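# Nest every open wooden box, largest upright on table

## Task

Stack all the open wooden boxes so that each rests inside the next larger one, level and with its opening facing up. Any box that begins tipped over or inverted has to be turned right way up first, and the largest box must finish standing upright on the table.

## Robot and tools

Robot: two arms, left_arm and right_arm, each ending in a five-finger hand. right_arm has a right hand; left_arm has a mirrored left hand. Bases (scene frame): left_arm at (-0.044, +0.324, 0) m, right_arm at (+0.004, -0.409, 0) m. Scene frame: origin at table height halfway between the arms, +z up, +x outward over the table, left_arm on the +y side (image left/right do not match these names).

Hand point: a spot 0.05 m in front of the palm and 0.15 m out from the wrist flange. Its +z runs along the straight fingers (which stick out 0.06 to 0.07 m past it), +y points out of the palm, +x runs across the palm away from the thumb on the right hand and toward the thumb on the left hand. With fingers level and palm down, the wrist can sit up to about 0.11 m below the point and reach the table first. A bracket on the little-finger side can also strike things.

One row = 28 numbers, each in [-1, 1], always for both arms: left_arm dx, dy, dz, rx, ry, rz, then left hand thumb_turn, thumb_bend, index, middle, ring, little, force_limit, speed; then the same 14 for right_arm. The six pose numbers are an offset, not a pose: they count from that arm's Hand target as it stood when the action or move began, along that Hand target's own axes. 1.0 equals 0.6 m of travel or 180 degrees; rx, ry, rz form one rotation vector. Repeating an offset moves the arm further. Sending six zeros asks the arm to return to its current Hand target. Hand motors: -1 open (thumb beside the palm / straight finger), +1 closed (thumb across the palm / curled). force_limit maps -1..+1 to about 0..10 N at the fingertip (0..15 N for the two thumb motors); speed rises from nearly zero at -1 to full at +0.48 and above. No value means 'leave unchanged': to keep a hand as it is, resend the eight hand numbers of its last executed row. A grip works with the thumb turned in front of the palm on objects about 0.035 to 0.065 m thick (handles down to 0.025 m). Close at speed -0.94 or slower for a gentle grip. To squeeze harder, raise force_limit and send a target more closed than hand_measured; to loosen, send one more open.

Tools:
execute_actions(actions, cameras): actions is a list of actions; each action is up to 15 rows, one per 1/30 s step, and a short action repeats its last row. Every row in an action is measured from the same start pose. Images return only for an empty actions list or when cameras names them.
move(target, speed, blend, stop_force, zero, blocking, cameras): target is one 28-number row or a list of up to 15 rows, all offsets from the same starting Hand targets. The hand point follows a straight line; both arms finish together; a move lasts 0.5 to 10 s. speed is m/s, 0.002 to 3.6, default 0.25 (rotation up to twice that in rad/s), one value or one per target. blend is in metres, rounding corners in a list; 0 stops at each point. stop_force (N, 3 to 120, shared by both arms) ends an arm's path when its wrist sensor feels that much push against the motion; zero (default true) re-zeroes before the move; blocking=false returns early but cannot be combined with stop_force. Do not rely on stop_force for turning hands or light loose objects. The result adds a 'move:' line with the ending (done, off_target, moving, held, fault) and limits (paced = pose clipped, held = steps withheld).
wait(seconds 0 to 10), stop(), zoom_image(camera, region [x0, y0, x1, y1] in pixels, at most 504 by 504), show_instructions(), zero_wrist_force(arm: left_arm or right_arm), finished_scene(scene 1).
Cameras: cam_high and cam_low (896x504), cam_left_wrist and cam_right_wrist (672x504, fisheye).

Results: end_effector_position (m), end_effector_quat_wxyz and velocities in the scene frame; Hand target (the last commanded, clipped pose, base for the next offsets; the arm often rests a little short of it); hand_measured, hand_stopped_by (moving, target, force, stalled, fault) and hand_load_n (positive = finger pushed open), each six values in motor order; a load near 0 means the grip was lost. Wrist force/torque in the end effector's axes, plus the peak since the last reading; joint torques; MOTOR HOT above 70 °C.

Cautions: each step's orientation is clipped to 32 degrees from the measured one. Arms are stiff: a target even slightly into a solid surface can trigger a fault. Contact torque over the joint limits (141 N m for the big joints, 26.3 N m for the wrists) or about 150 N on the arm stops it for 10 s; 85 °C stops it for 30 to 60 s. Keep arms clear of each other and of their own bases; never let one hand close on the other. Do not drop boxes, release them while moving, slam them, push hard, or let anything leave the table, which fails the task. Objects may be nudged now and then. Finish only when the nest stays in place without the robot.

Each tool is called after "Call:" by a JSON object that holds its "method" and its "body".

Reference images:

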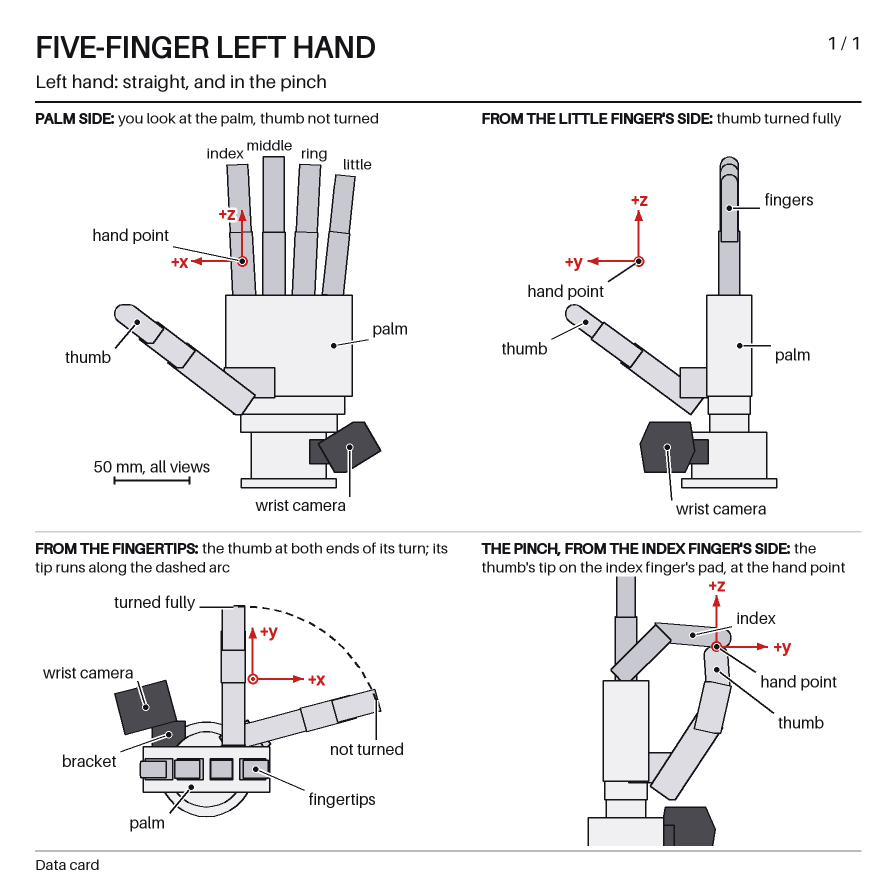

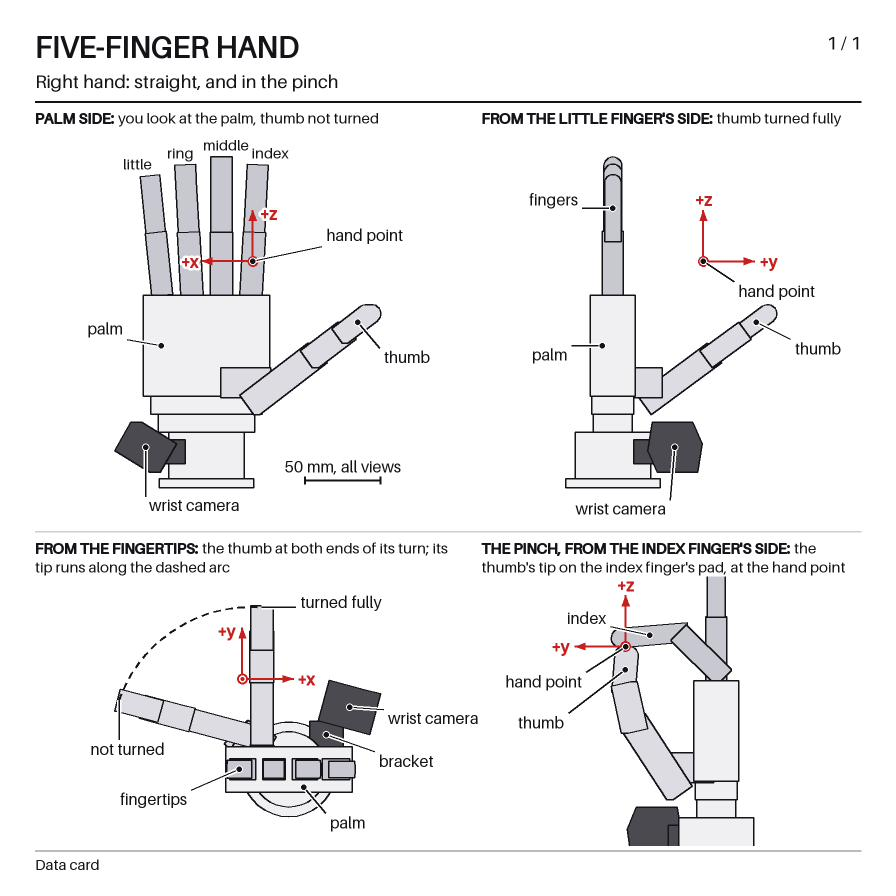

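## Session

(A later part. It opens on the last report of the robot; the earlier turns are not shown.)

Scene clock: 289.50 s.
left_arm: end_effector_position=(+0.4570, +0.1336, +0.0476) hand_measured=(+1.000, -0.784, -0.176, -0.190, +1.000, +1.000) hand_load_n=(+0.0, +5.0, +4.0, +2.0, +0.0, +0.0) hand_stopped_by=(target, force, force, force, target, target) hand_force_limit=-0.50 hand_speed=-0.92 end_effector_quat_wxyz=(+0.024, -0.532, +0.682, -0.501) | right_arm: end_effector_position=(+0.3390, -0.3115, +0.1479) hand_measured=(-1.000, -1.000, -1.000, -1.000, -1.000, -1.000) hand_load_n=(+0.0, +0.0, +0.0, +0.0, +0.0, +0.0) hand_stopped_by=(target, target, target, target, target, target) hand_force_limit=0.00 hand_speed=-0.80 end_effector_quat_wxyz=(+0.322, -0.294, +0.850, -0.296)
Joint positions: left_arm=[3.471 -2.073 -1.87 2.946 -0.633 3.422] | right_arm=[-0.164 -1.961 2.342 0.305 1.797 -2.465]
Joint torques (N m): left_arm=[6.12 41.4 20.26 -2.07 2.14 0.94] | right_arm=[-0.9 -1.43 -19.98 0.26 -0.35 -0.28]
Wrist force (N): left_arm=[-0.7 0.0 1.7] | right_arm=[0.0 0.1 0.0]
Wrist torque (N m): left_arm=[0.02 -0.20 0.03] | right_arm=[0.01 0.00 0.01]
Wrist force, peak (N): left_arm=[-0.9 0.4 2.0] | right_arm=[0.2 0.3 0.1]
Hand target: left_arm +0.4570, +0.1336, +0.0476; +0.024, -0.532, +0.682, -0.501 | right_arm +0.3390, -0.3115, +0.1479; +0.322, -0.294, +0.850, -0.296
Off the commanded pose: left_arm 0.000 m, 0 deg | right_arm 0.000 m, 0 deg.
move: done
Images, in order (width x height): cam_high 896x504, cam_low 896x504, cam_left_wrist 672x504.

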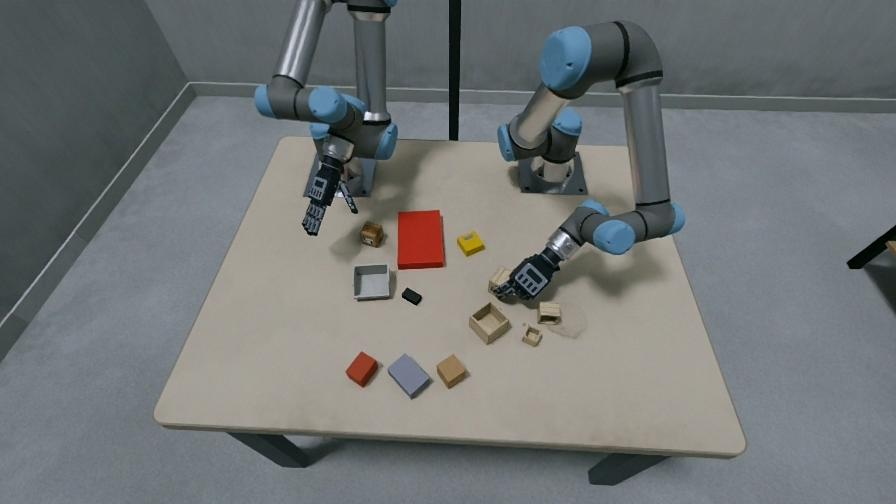

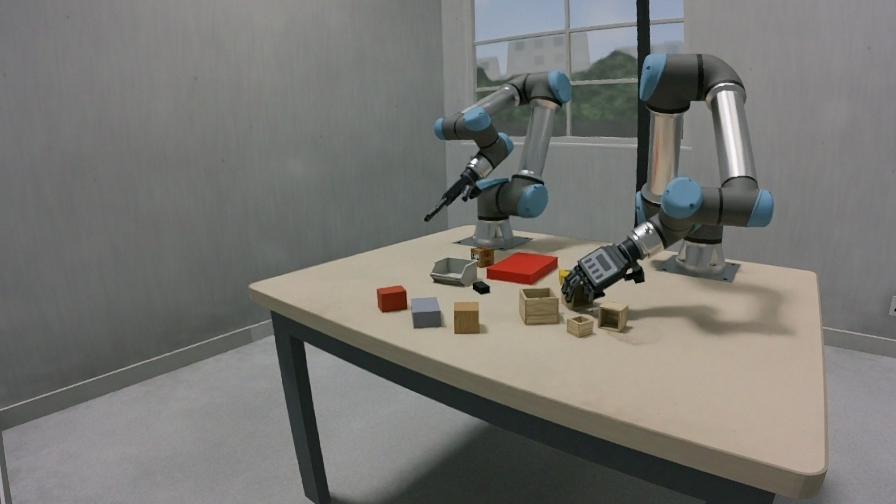

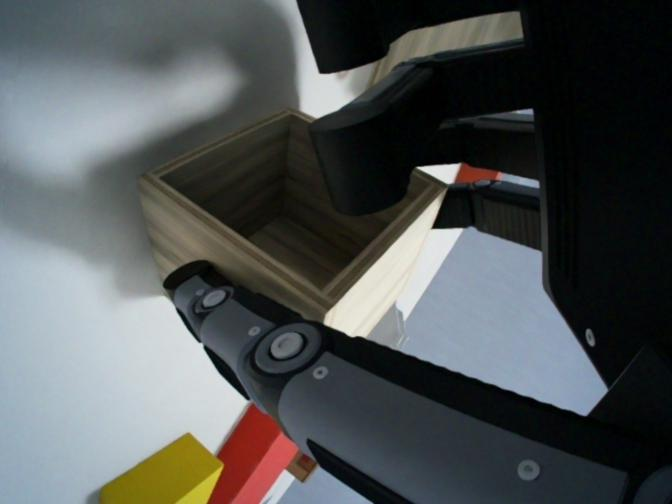

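Call:
{"method": "move", "body": {"target": [0.1,-0.1419,-0.0994, 0, 0, 0, 1, -0.7, 0.0, 0.0, 1, 1, -0.5, -0.92, 0,0,0,0,0,0, -1,-1,-1,-1,-1,-1, 0, -0.8], "speed": 0.15, "cameras": ["cam_high", "cam_low", "cam_left_wrist"]}}

Scene clock: 307.57 s.
left_arm: end_effector_position=(+0.4572, +0.1336, +0.1677) hand_measured=(+1.000, -0.784, -0.176, -0.190, +1.000, +1.000) hand_load_n=(-0.5, +5.5, +4.0, +2.0, +0.0, +0.0) hand_stopped_by=(target, force, force, force, target, target) hand_force_limit=-0.50 hand_speed=-0.92 end_effector_quat_wxyz=(+0.024, -0.532, +0.682, -0.501) | right_arm: end_effector_position=(+0.3390, -0.3115, +0.1479) hand_measured=(-1.000, -1.000, -1.000, -1.000, -1.000, -1.000) hand_load_n=(+0.0, +0.0, +0.0, +0.0, +0.0, +0.0) hand_stopped_by=(target, target, target, target, target, target) hand_force_limit=0.00 hand_speed=-0.80 end_effector_quat_wxyz=(+0.322, -0.294, +0.850, -0.296)
Joint positions: left_arm=[3.471 -1.895 -1.758 2.656 -0.633 3.423] | right_arm=[-0.164 -1.961 2.342 0.305 1.797 -2.465]
Joint torques (N m): left_arm=[6.2 20.42 6.13 -2.3 -0.07 -0.8] | right_arm=[-0.15 -2.09 -19.58 0.29 -0.35 -0.3]
Wrist force (N): left_arm=[-1.0 0.4 2.1] | right_arm=[0.1 -0.2 0.0]
Wrist torque (N m): left_arm=[0.02 -0.18 -0.06] | right_arm=[-0.03 -0.02 0.01]
Wrist force, peak (N): left_arm=[-1.7 1.7 2.6] | right_arm=[0.0 -0.1 -0.5]
Hand target: left_arm +0.4571, +0.1336, +0.1676; +0.024, -0.532, +0.682, -0.501 | right_arm +0.3390, -0.3115, +0.1479; +0.322, -0.294, +0.850, -0.296
Off the commanded pose: left_arm 0.000 m, 0 deg | right_arm 0.000 m, 0 deg.
move: done
Images, in order (width x height): cam_high 896x504, cam_low 896x504, cam_left_wrist 672x504.

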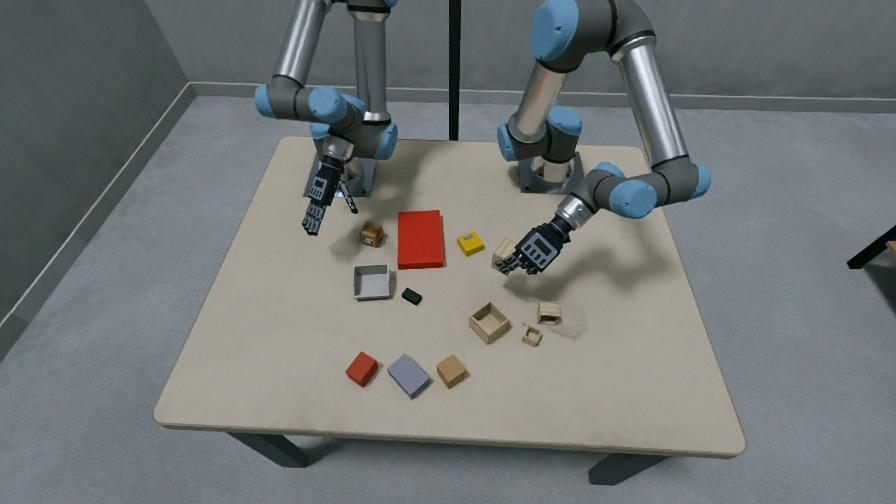

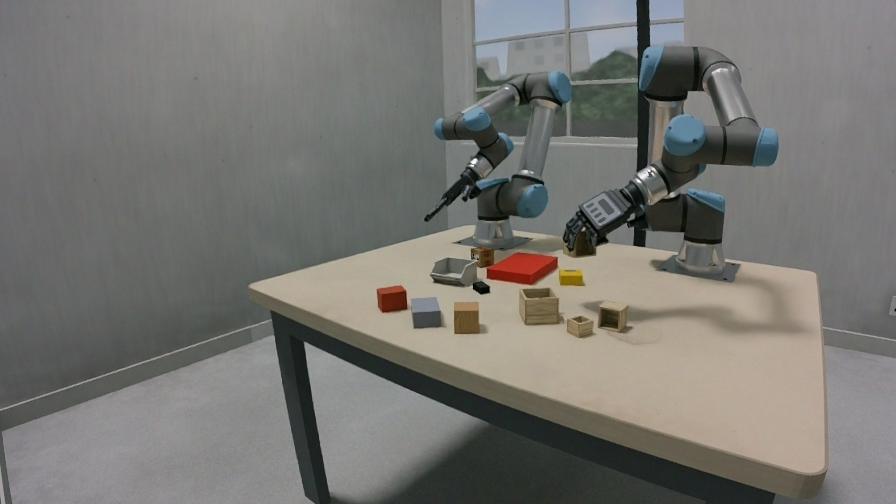

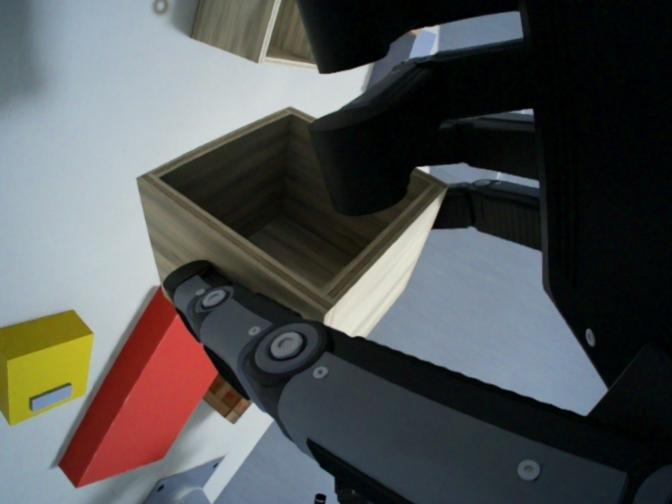

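Call:
{"method": "move", "body": {"target": [0.0957,0.0593,0.0392, 0.0255, -0.2068, 0.4612, 1, -0.7, 0.0, 0.0, 1, 1, -0.5, -0.92, 0,0,0,0,0,0, -1,-1,-1,-1,-1,-1, 0, -0.8], "speed": 0.25, "cameras": ["cam_high", "cam_low", "cam_left_wrist"]}}

Scene clock: 315.10 s.
left_arm: end_effector_position=(+0.4205, +0.0727, +0.1593) hand_measured=(+1.000, -0.784, -0.176, -0.190, +1.000, +1.000) hand_load_n=(+0.5, +5.5, +4.0, +2.5, +0.5, +0.0) hand_stopped_by=(target, force, force, force, target, target) hand_force_limit=-0.50 hand_speed=-0.92 end_effector_quat_wxyz=(+0.561, -0.074, +0.799, -0.205) | right_arm: end_effector_position=(+0.3390, -0.3115, +0.1479) hand_measured=(-1.000, -1.000, -1.000, -1.000, -1.000, -1.000) hand_load_n=(+0.0, +0.0, +0.0, +0.0, +0.0, +0.0) hand_stopped_by=(target, target, target, target, target, target) hand_force_limit=0.00 hand_speed=-0.80 end_effector_quat_wxyz=(+0.322, -0.294, +0.850, -0.296)
Joint positions: left_arm=[2.775 -1.577 -2.128 3.411 -1.674 4.239] | right_arm=[-0.164 -1.961 2.342 0.305 1.797 -2.465]
Joint torques (N m): left_arm=[-0.19 28.34 27.82 0.74 1.29 0.67] | right_arm=[-0.13 -1.37 -19.77 0.26 -0.48 -0.28]
Wrist force (N): left_arm=[0.6 -0.4 1.0] | right_arm=[-0.2 -0.1 0.1]
Wrist torque (N m): left_arm=[-0.05 -0.02 -0.04] | right_arm=[-0.02 0.03 -0.01]
Wrist force, peak (N): left_arm=[-1.8 0.5 2.1] | right_arm=[0.4 0.0 -0.3]
Hand target: left_arm +0.4206, +0.0727, +0.1595; +0.561, -0.074, +0.799, -0.205 | right_arm +0.3390, -0.3115, +0.1479; +0.322, -0.294, +0.850, -0.296
Off the commanded pose: left_arm 0.000 m, 0 deg | right_arm 0.000 m, 0 deg.
move: done
Images, in order (width x height): cam_high 896x504, cam_low 896x504, cam_left_wrist 672x504.

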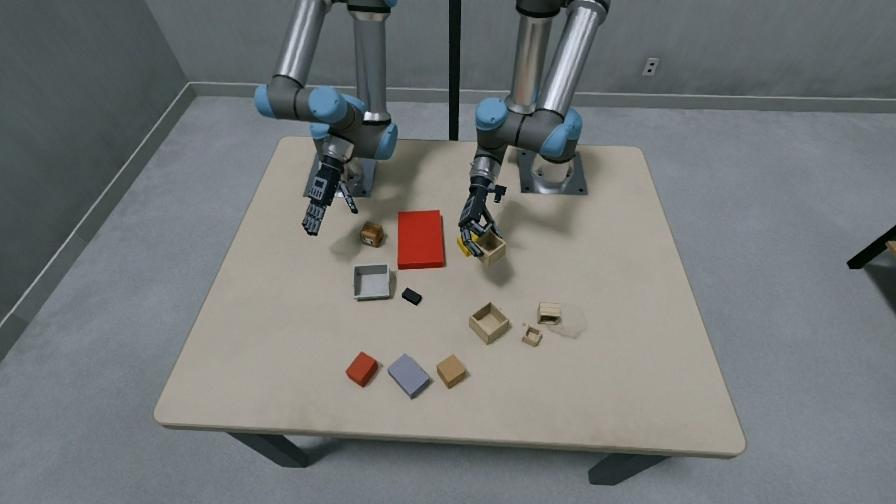

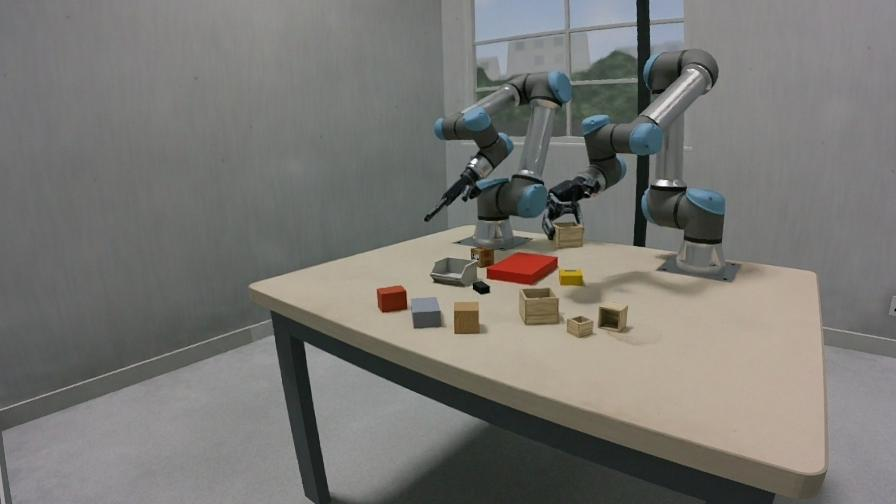

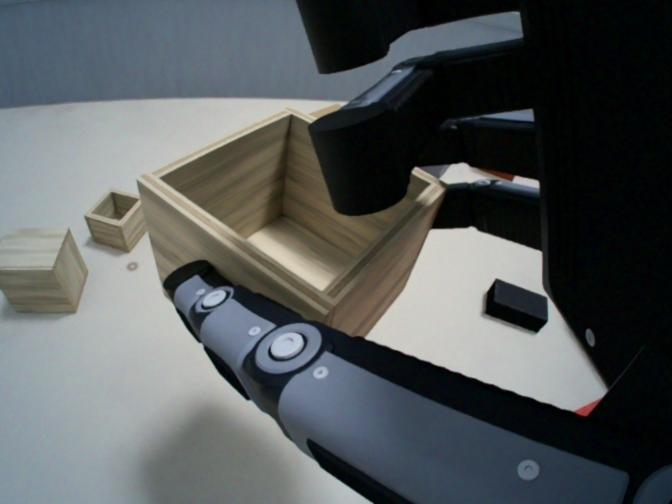

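Call:
{"method": "move", "body": {"target": [0.164,0.1297,0.0748, 0,0,0, 1, -0.7, 0.0, 0.0, 1, 1, -0.5, -0.92, 0,0,0,0,0,0, -1,-1,-1,-1,-1,-1, 0, -0.8], "speed": 0.15, "cameras": ["cam_high", "cam_low", "cam_left_wrist"]}}

Call:
{"method": "zoom_image", "body": {"camera": "cam_high", "region": [440, 220, 560, 340]}}

Call:
{"method": "zoom_image", "body": {"camera": "cam_low", "region": [510, 210, 660, 340]}}

Scene clock: 328.60 s.
left_arm: end_effector_position=(+0.4353, +0.0980, +0.0294) hand_measured=(+1.000, -0.784, -0.176, -0.190, +1.000, +1.000) hand_load_n=(+0.5, +5.5, +4.0, +2.0, +0.0, +0.0) hand_stopped_by=(target, force, force, force, target, target) hand_force_limit=-0.50 hand_speed=-0.92 end_effector_quat_wxyz=(+0.561, -0.074, +0.799, -0.205) | right_arm: end_effector_position=(+0.3390, -0.3115, +0.1479) hand_measured=(-1.000, -1.000, -1.000, -1.000, -1.000, -1.000) hand_load_n=(+0.0, +0.0, +0.0, +0.0, +0.0, +0.0) hand_stopped_by=(target, target, target, target, target, target) hand_force_limit=0.00 hand_speed=-0.80 end_effector_quat_wxyz=(+0.322, -0.294, +0.850, -0.296)
Joint positions: left_arm=[2.869 -1.829 -2.291 3.827 -1.583 4.266] | right_arm=[-0.164 -1.961 2.342 0.305 1.797 -2.465]
Joint torques (N m): left_arm=[-5.58 22.32 21.16 1.7 -2.53 -1.39] | right_arm=[-0.09 -1.5 -20.56 0.18 -0.55 -0.24]
Wrist force (N): left_arm=[0.7 -0.7 0.8] | right_arm=[-0.4 0.0 -0.1]
Wrist torque (N m): left_arm=[-0.08 -0.01 -0.15] | right_arm=[0.01 0.06 -0.02]
Wrist force, peak (N): left_arm=[1.7 0.4 1.4] | right_arm=[0.0 0.3 -0.5]
Hand target: left_arm +0.4353, +0.0980, +0.0295; +0.561, -0.074, +0.799, -0.205 | right_arm +0.3390, -0.3115, +0.1479; +0.322, -0.294, +0.850, -0.296
Off the commanded pose: left_arm 0.000 m, 0 deg | right_arm 0.000 m, 0 deg.
move: done
Images, in order (width x height): cam_high 896x504, cam_low 896x504, cam_left_wrist 672x504.

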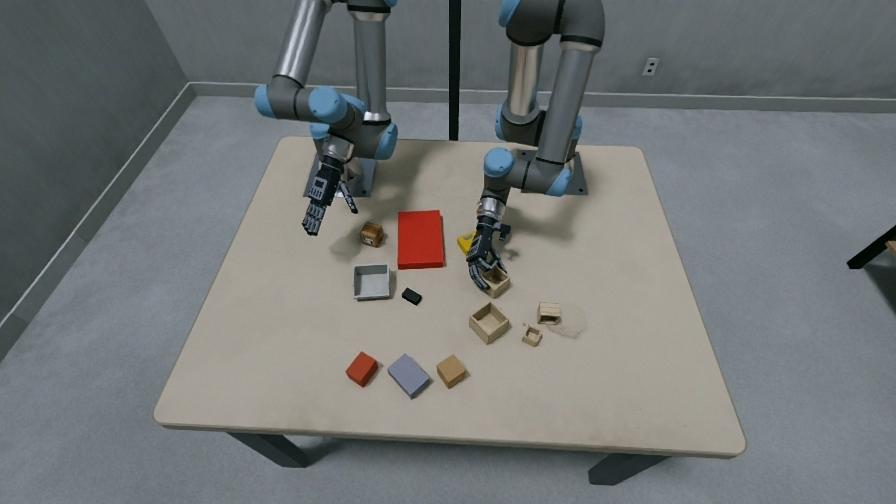

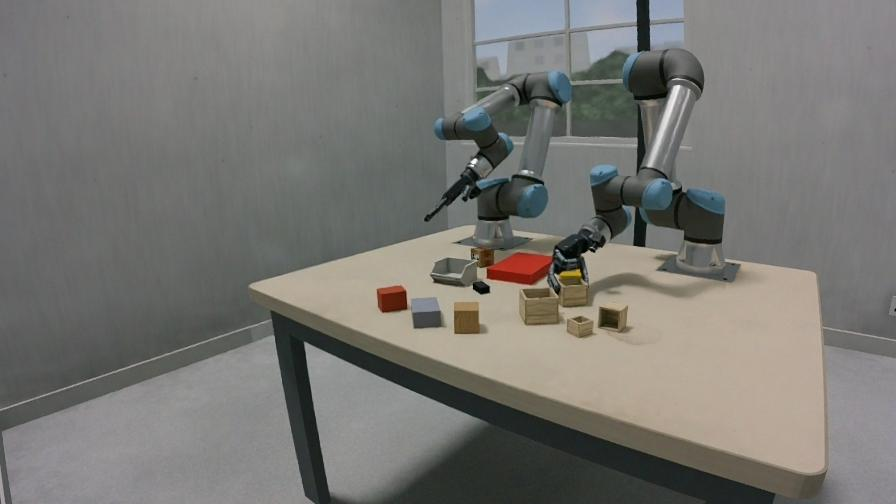

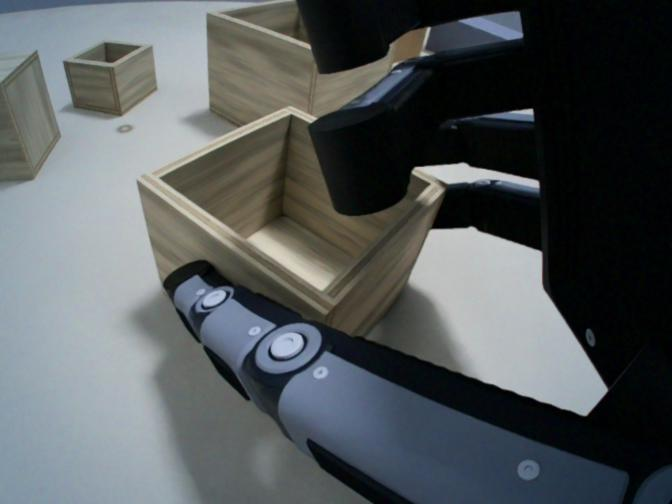

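Scaled by 4.200 from the camera's 896x504 image, which has a finer 1280x720 frame.

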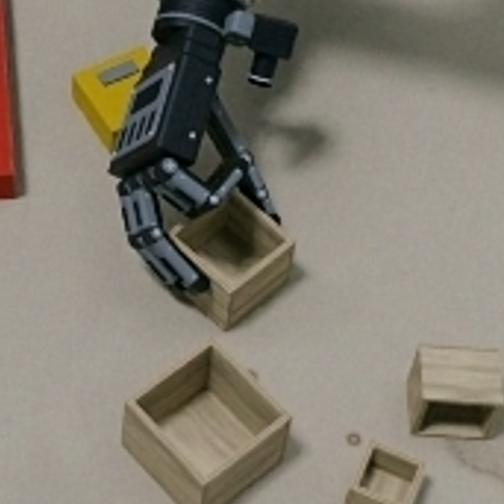

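Scaled by 3.360 from the camera's 896x504 image, which has a finer 1280x720 frame.

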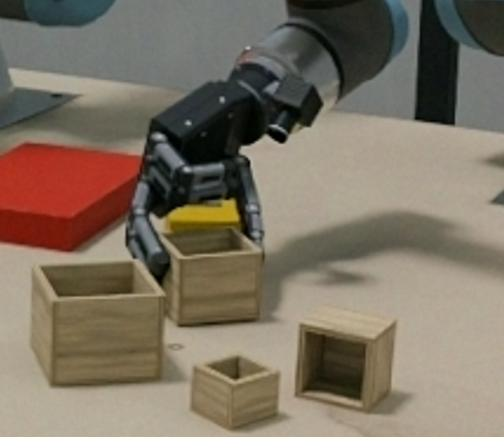

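Call:
{"method": "move", "body": {"target": [0.0202,0.0096,0.0067, 0,0,0, 1, -0.7, 0.0, 0.0, 1, 1, -0.5, -0.92, 0,0,0,0,0,0, -1,-1,-1,-1,-1,-1, 0, -0.8], "speed": 0.01, "stop_force": 3, "cameras": ["cam_high", "cam_left_wrist"]}}

Scene clock: 331.57 s.
left_arm: end_effector_position=(+0.4354, +0.0979, +0.0274) hand_measured=(+1.000, -0.784, -0.176, -0.190, +1.000, +1.000) hand_load_n=(-0.5, +5.5, +5.0, +1.0, +0.0, +0.0) hand_stopped_by=(target, force, force, force, target, target) hand_force_limit=-0.50 hand_speed=-0.92 end_effector_quat_wxyz=(+0.561, -0.074, +0.799, -0.205) | right_arm: end_effector_position=(+0.3390, -0.3115, +0.1479) hand_measured=(-1.000, -1.000, -1.000, -1.000, -1.000, -1.000) hand_load_n=(+0.0, +0.0, +0.0, +0.0, +0.0, +0.0) hand_stopped_by=(target, target, target, target, target, target) hand_force_limit=0.00 hand_speed=-0.80 end_effector_quat_wxyz=(+0.322, -0.294, +0.850, -0.296)
Joint positions: left_arm=[2.869 -1.834 -2.292 3.835 -1.583 4.266] | right_arm=[-0.164 -1.961 2.342 0.305 1.797 -2.465]
Joint torques (N m): left_arm=[-6.3 33.67 21.39 1.81 -2.11 -1.39] | right_arm=[0.43 -2.13 -19.85 0.38 -0.56 -0.37]
Wrist force (N): left_arm=[0.7 -0.7 0.8] | right_arm=[0.0 0.0 0.0]
Wrist torque (N m): left_arm=[-0.09 -0.02 -0.14] | right_arm=[0.01 -0.01 0.01]
Wrist force, peak (N): left_arm=[-1.8 -1.3 -0.7] | right_arm=[0.2 0.1 -0.4]
Hand target: left_arm +0.4354, +0.0979, +0.0274; +0.561, -0.074, +0.799, -0.205 (not the last commanded pose) | right_arm +0.3390, -0.3115, +0.1479; +0.322, -0.294, +0.850, -0.296
Off the commanded pose: left_arm 0.012 m, 0 deg | right_arm 0.000 m, 0 deg.
move: contact (left_arm)
Images, in order (width x height): cam_high 896x504, cam_left_wrist 672x504.

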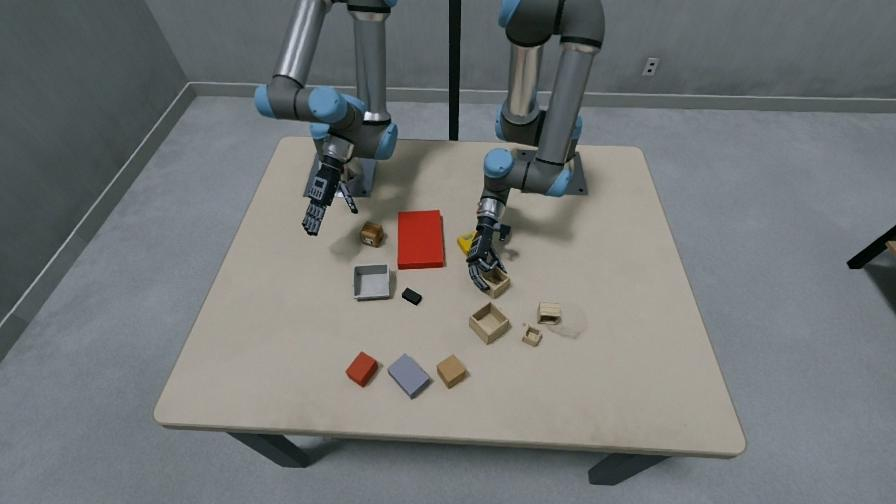

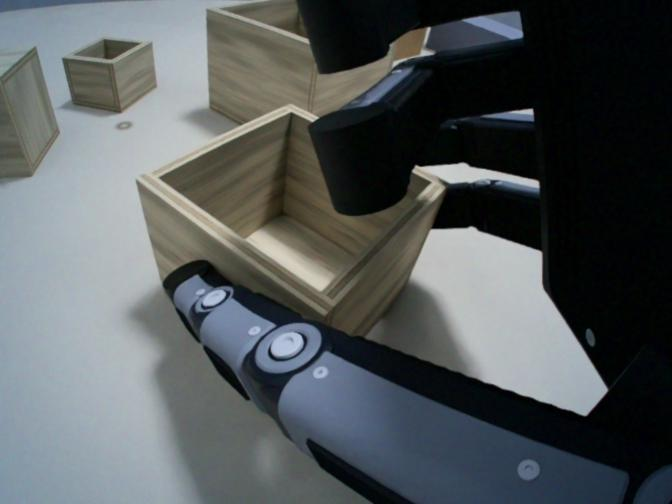

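Call:
{"method": "move", "body": {"target": [0.0202,0.0096,0.0067, 0,0,0, 1, -0.7, 0.0, 0.0, 1, 1, -0.5, -0.92, 0,0,0,0,0,0, -1,-1,-1,-1,-1,-1, 0, -0.8], "speed": 0.006, "stop_force": 5, "cameras": ["cam_high", "cam_low"]}}

Call:
{"method": "zoom_image", "body": {"camera": "cam_low", "region": [520, 230, 620, 330]}}

Call:
{"method": "zoom_image", "body": {"camera": "cam_high", "region": [450, 230, 550, 330]}}

Scene clock: 336.73 s.
left_arm: end_effector_position=(+0.4356, +0.0979, +0.0264) hand_measured=(+1.000, -0.784, -0.176, -0.190, +1.000, +1.000) hand_load_n=(-1.5, +5.5, +5.5, +1.0, +0.0, +0.0) hand_stopped_by=(target, force, force, force, target, target) hand_force_limit=-0.50 hand_speed=-0.92 end_effector_quat_wxyz=(+0.561, -0.074, +0.799, -0.205) | right_arm: end_effector_position=(+0.3390, -0.3115, +0.1479) hand_measured=(-1.000, -1.000, -1.000, -1.000, -1.000, -1.000) hand_load_n=(-0.5, +0.0, +0.0, +0.0, +0.0, +0.0) hand_stopped_by=(target, target, target, target, target, target) hand_force_limit=0.00 hand_speed=-0.80 end_effector_quat_wxyz=(+0.322, -0.294, +0.850, -0.296)
Joint positions: left_arm=[2.869 -1.837 -2.292 3.839 -1.583 4.266] | right_arm=[-0.164 -1.961 2.342 0.305 1.797 -2.465]
Joint torques (N m): left_arm=[-5.38 33.69 21.18 -0.11 -1.44 -1.3] | right_arm=[-0.38 -2.09 -20.4 0.2 -0.62 -0.32]
Wrist force (N): left_arm=[0.1 -0.8 0.5] | right_arm=[-0.1 0.0 0.0]
Wrist torque (N m): left_arm=[-0.10 0.02 -0.14] | right_arm=[-0.01 0.01 0.00]
Wrist force, peak (N): left_arm=[-4.0 -2.8 -0.7] | right_arm=[0.3 0.0 -0.3]
Hand target: left_arm +0.4356, +0.0979, +0.0264; +0.561, -0.074, +0.799, -0.205 (not the last commanded pose) | right_arm +0.3390, -0.3115, +0.1479; +0.322, -0.294, +0.850, -0.296
Off the commanded pose: left_arm 0.013 m, 0 deg | right_arm 0.000 m, 0 deg.
move: contact (left_arm)
Images, in order (width x height): cam_high 896x504, cam_low 896x504.

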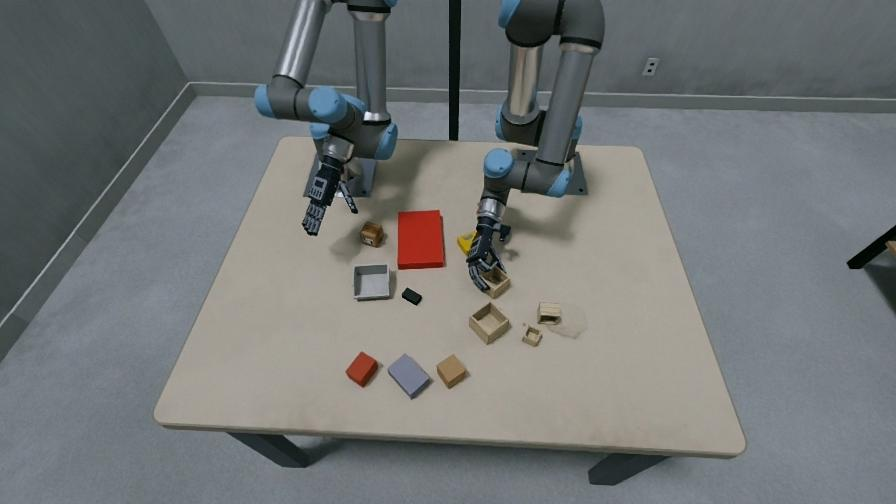

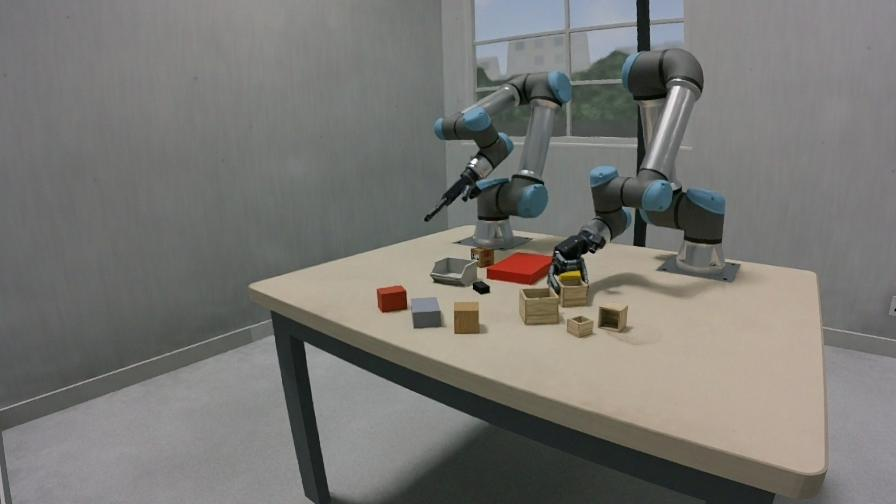

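Scaled by 5.040 from the camera's 896x504 image, which has a finer 1280x720 frame.

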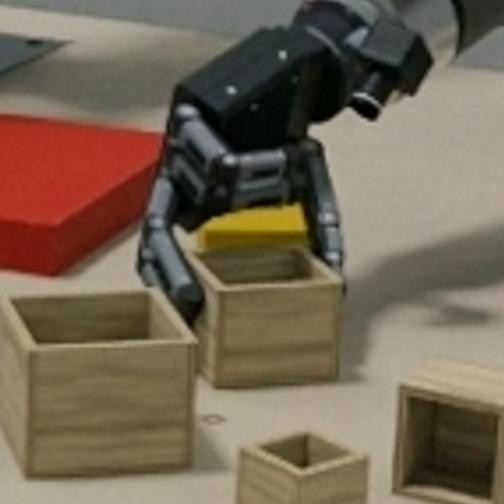

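Scaled by 5.040 from the camera's 896x504 image, which has a finer 1280x720 frame.

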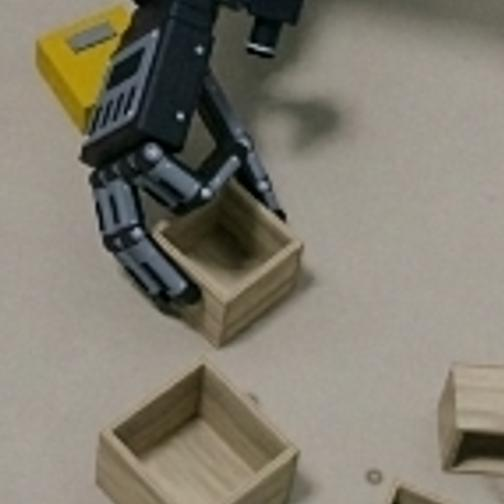

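Call:
{"method": "move", "body": {"target": [0,0,0, 0,0,0, 1, -1, -0.6, -0.6, 1, 1, -0.5, -0.8, 0,0,0,0,0,0, -1,-1,-1,-1,-1,-1, 0, -0.8], "cameras": ["cam_high", "cam_low", "cam_left_wrist"]}}

Call:
{"method": "zoom_image", "body": {"camera": "cam_low", "region": [520, 230, 620, 330]}}

Scene clock: 340.63 s.
left_arm: end_effector_position=(+0.4356, +0.0979, +0.0264) hand_measured=(+1.000, -1.000, -0.600, -0.600, +1.000, +1.000) hand_load_n=(+0.0, +0.0, +0.0, +0.0, +0.0, +0.0) hand_stopped_by=(target, target, target, target, target, target) hand_force_limit=-0.50 hand_speed=-0.80 end_effector_quat_wxyz=(+0.561, -0.074, +0.799, -0.205) | right_arm: end_effector_position=(+0.3390, -0.3115, +0.1479) hand_measured=(-1.000, -1.000, -1.000, -1.000, -1.000, -1.000) hand_load_n=(+0.0, +0.0, +0.0, +0.0, +0.0, +0.0) hand_stopped_by=(target, target, target, target, target, target) hand_force_limit=0.00 hand_speed=-0.80 end_effector_quat_wxyz=(+0.322, -0.294, +0.850, -0.296)
Joint positions: left_arm=[2.869 -1.837 -2.292 3.839 -1.583 4.266] | right_arm=[-0.164 -1.961 2.342 0.305 1.797 -2.465]
Joint torques (N m): left_arm=[-5.78 32.48 19.48 1.55 -1.45 -1.38] | right_arm=[-0.36 -1.56 -19.67 0.23 -0.62 -0.38]
Wrist force (N): left_arm=[0.4 -0.5 0.6] | right_arm=[0.1 0.0 0.0]
Wrist torque (N m): left_arm=[-0.04 -0.02 -0.15] | right_arm=[0.00 -0.01 0.01]
Wrist force, peak (N): left_arm=[0.5 -1.0 0.8] | right_arm=[-0.4 0.3 0.1]
Hand target: left_arm +0.4356, +0.0979, +0.0264; +0.561, -0.074, +0.799, -0.205 | right_arm +0.3390, -0.3115, +0.1479; +0.322, -0.294, +0.850, -0.296
Off the commanded pose: left_arm 0.000 m, 0 deg | right_arm 0.000 m, 0 deg.
move: done
Images, in order (width x height): cam_high 896x504, cam_low 896x504, cam_left_wrist 672x504.

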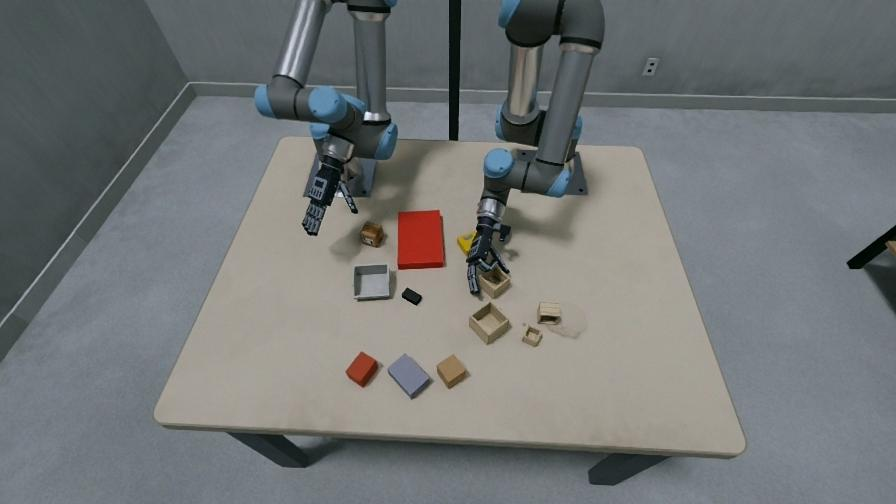

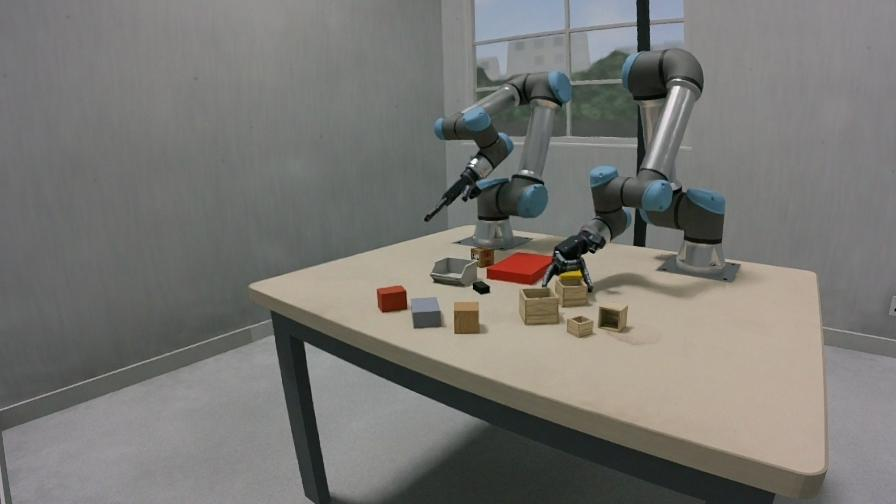

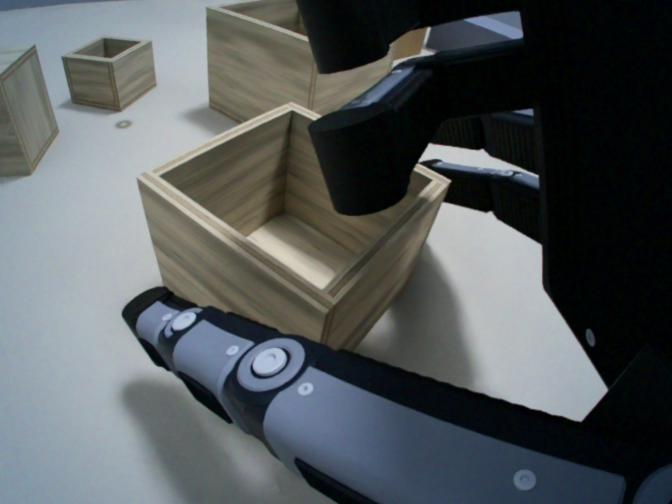

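Scaled by 5.040 from the camera's 896x504 image, which has a finer 1280x720 frame.

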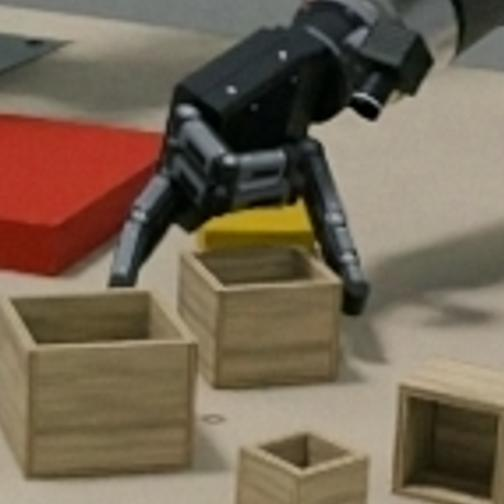

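Call:
{"method": "move", "body": {"target": [[0,-0.1365,-0.0957,0,0,0, 1,-1,-0.6,-0.6,1,1,-0.5,-0.8, 0,0,0,0,0,0, -1,-1,-1,-1,-1,-1,0,-0.8],[-0.1842,-0.1537,-0.1172,0.0043,0.1974,-0.2686, 1,-1,-0.6,-0.6,1,1,-0.5,-0.8, 0,0,0,0,0,0, -1,-1,-1,-1,-1,-1,0,-0.8],[-0.1705,-0.0607,-0.044,0.0043,0.1974,-0.2686, 1,-1,-0.6,-0.6,1,1,-0.5,-0.8, 0,0,0,0,0,0, -1,-1,-1,-1,-1,-1,0,-0.8]], "speed": 0.25, "blend": [0.02, 0.02, 0], "cameras": ["cam_high", "cam_low", "cam_left_wrist"]}}

Call:
{"method": "zoom_image", "body": {"camera": "cam_high", "region": [450, 230, 570, 350]}}

Scene clock: 368.90 s.
left_arm: end_effector_position=(+0.4439, +0.1069, +0.1376) hand_measured=(+1.000, -1.000, -0.600, -0.600, +1.000, +1.000) hand_load_n=(+0.0, +0.0, +0.0, +0.0, +0.0, +0.0) hand_stopped_by=(target, target, target, target, target, target) hand_force_limit=-0.50 hand_speed=-0.80 end_effector_quat_wxyz=(+0.167, -0.322, +0.827, -0.430) | right_arm: end_effector_position=(+0.3390, -0.3115, +0.1479) hand_measured=(-1.000, -1.000, -1.000, -1.000, -1.000, -1.000) hand_load_n=(-0.5, +0.0, +0.0, +0.0, +0.0, +0.0) hand_stopped_by=(target, target, target, target, target, target) hand_force_limit=0.00 hand_speed=-0.80 end_effector_quat_wxyz=(+0.322, -0.294, +0.850, -0.296)
Joint positions: left_arm=[3.302 -1.833 -1.789 2.715 -0.816 3.861] | right_arm=[-0.164 -1.961 2.342 0.305 1.797 -2.465]
Joint torques (N m): left_arm=[4.6 20.28 5.83 -1.58 -1.61 0.75] | right_arm=[-0.41 -1.37 -21.48 0.17 -0.62 -0.36]
Wrist force (N): left_arm=[-0.3 0.4 1.8] | right_arm=[0.1 0.0 0.0]
Wrist torque (N m): left_arm=[0.00 -0.12 0.04] | right_arm=[0.00 -0.02 0.00]
Wrist force, peak (N): left_arm=[-1.9 1.4 2.3] | right_arm=[-0.4 0.2 0.0]
Hand target: left_arm +0.4439, +0.1070, +0.1375; +0.167, -0.322, +0.827, -0.430 | right_arm +0.3390, -0.3115, +0.1479; +0.322, -0.294, +0.850, -0.296
Off the commanded pose: left_arm 0.000 m, 0 deg | right_arm 0.000 m, 0 deg.
move: done
Images, in order (width x height): cam_high 896x504, cam_low 896x504, cam_left_wrist 672x504.

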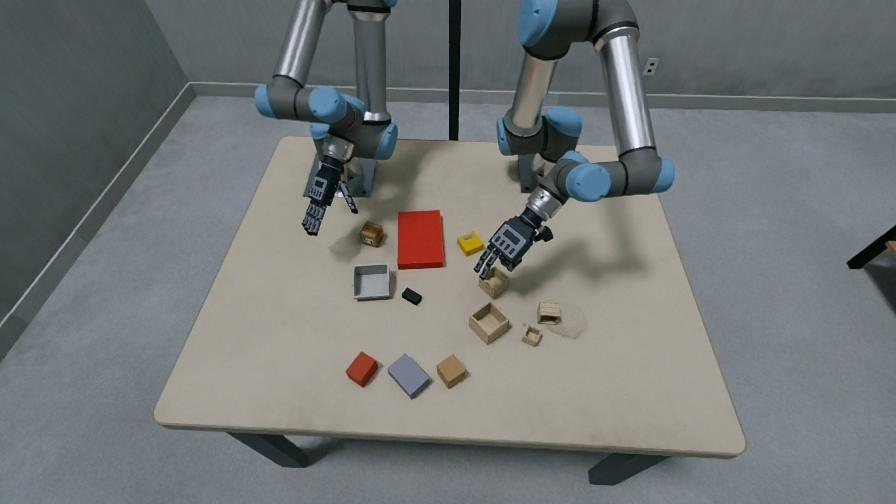

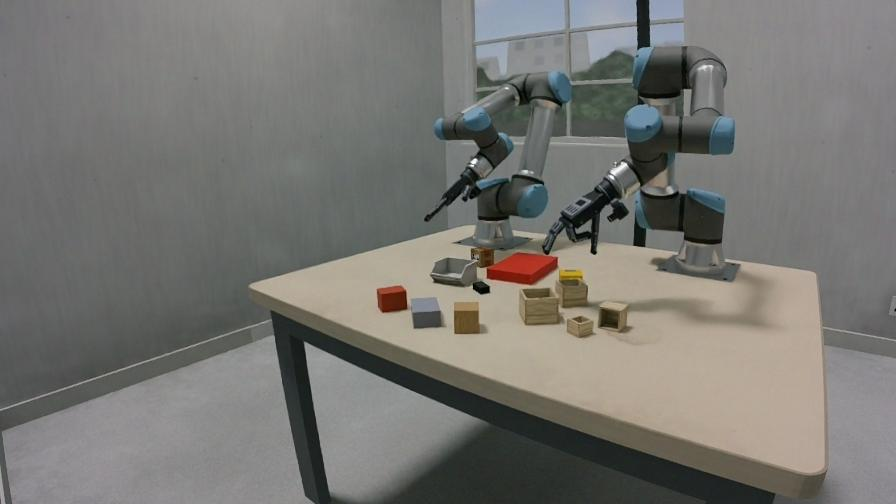

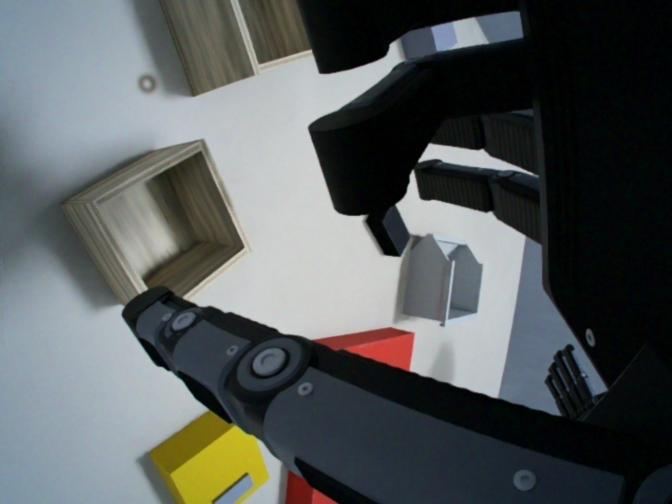

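Scaled by 4.200 from the camera's 896x504 image, which has a finer 1280x720 frame.

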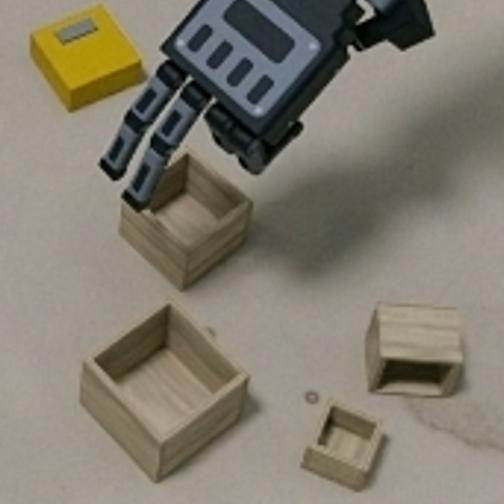

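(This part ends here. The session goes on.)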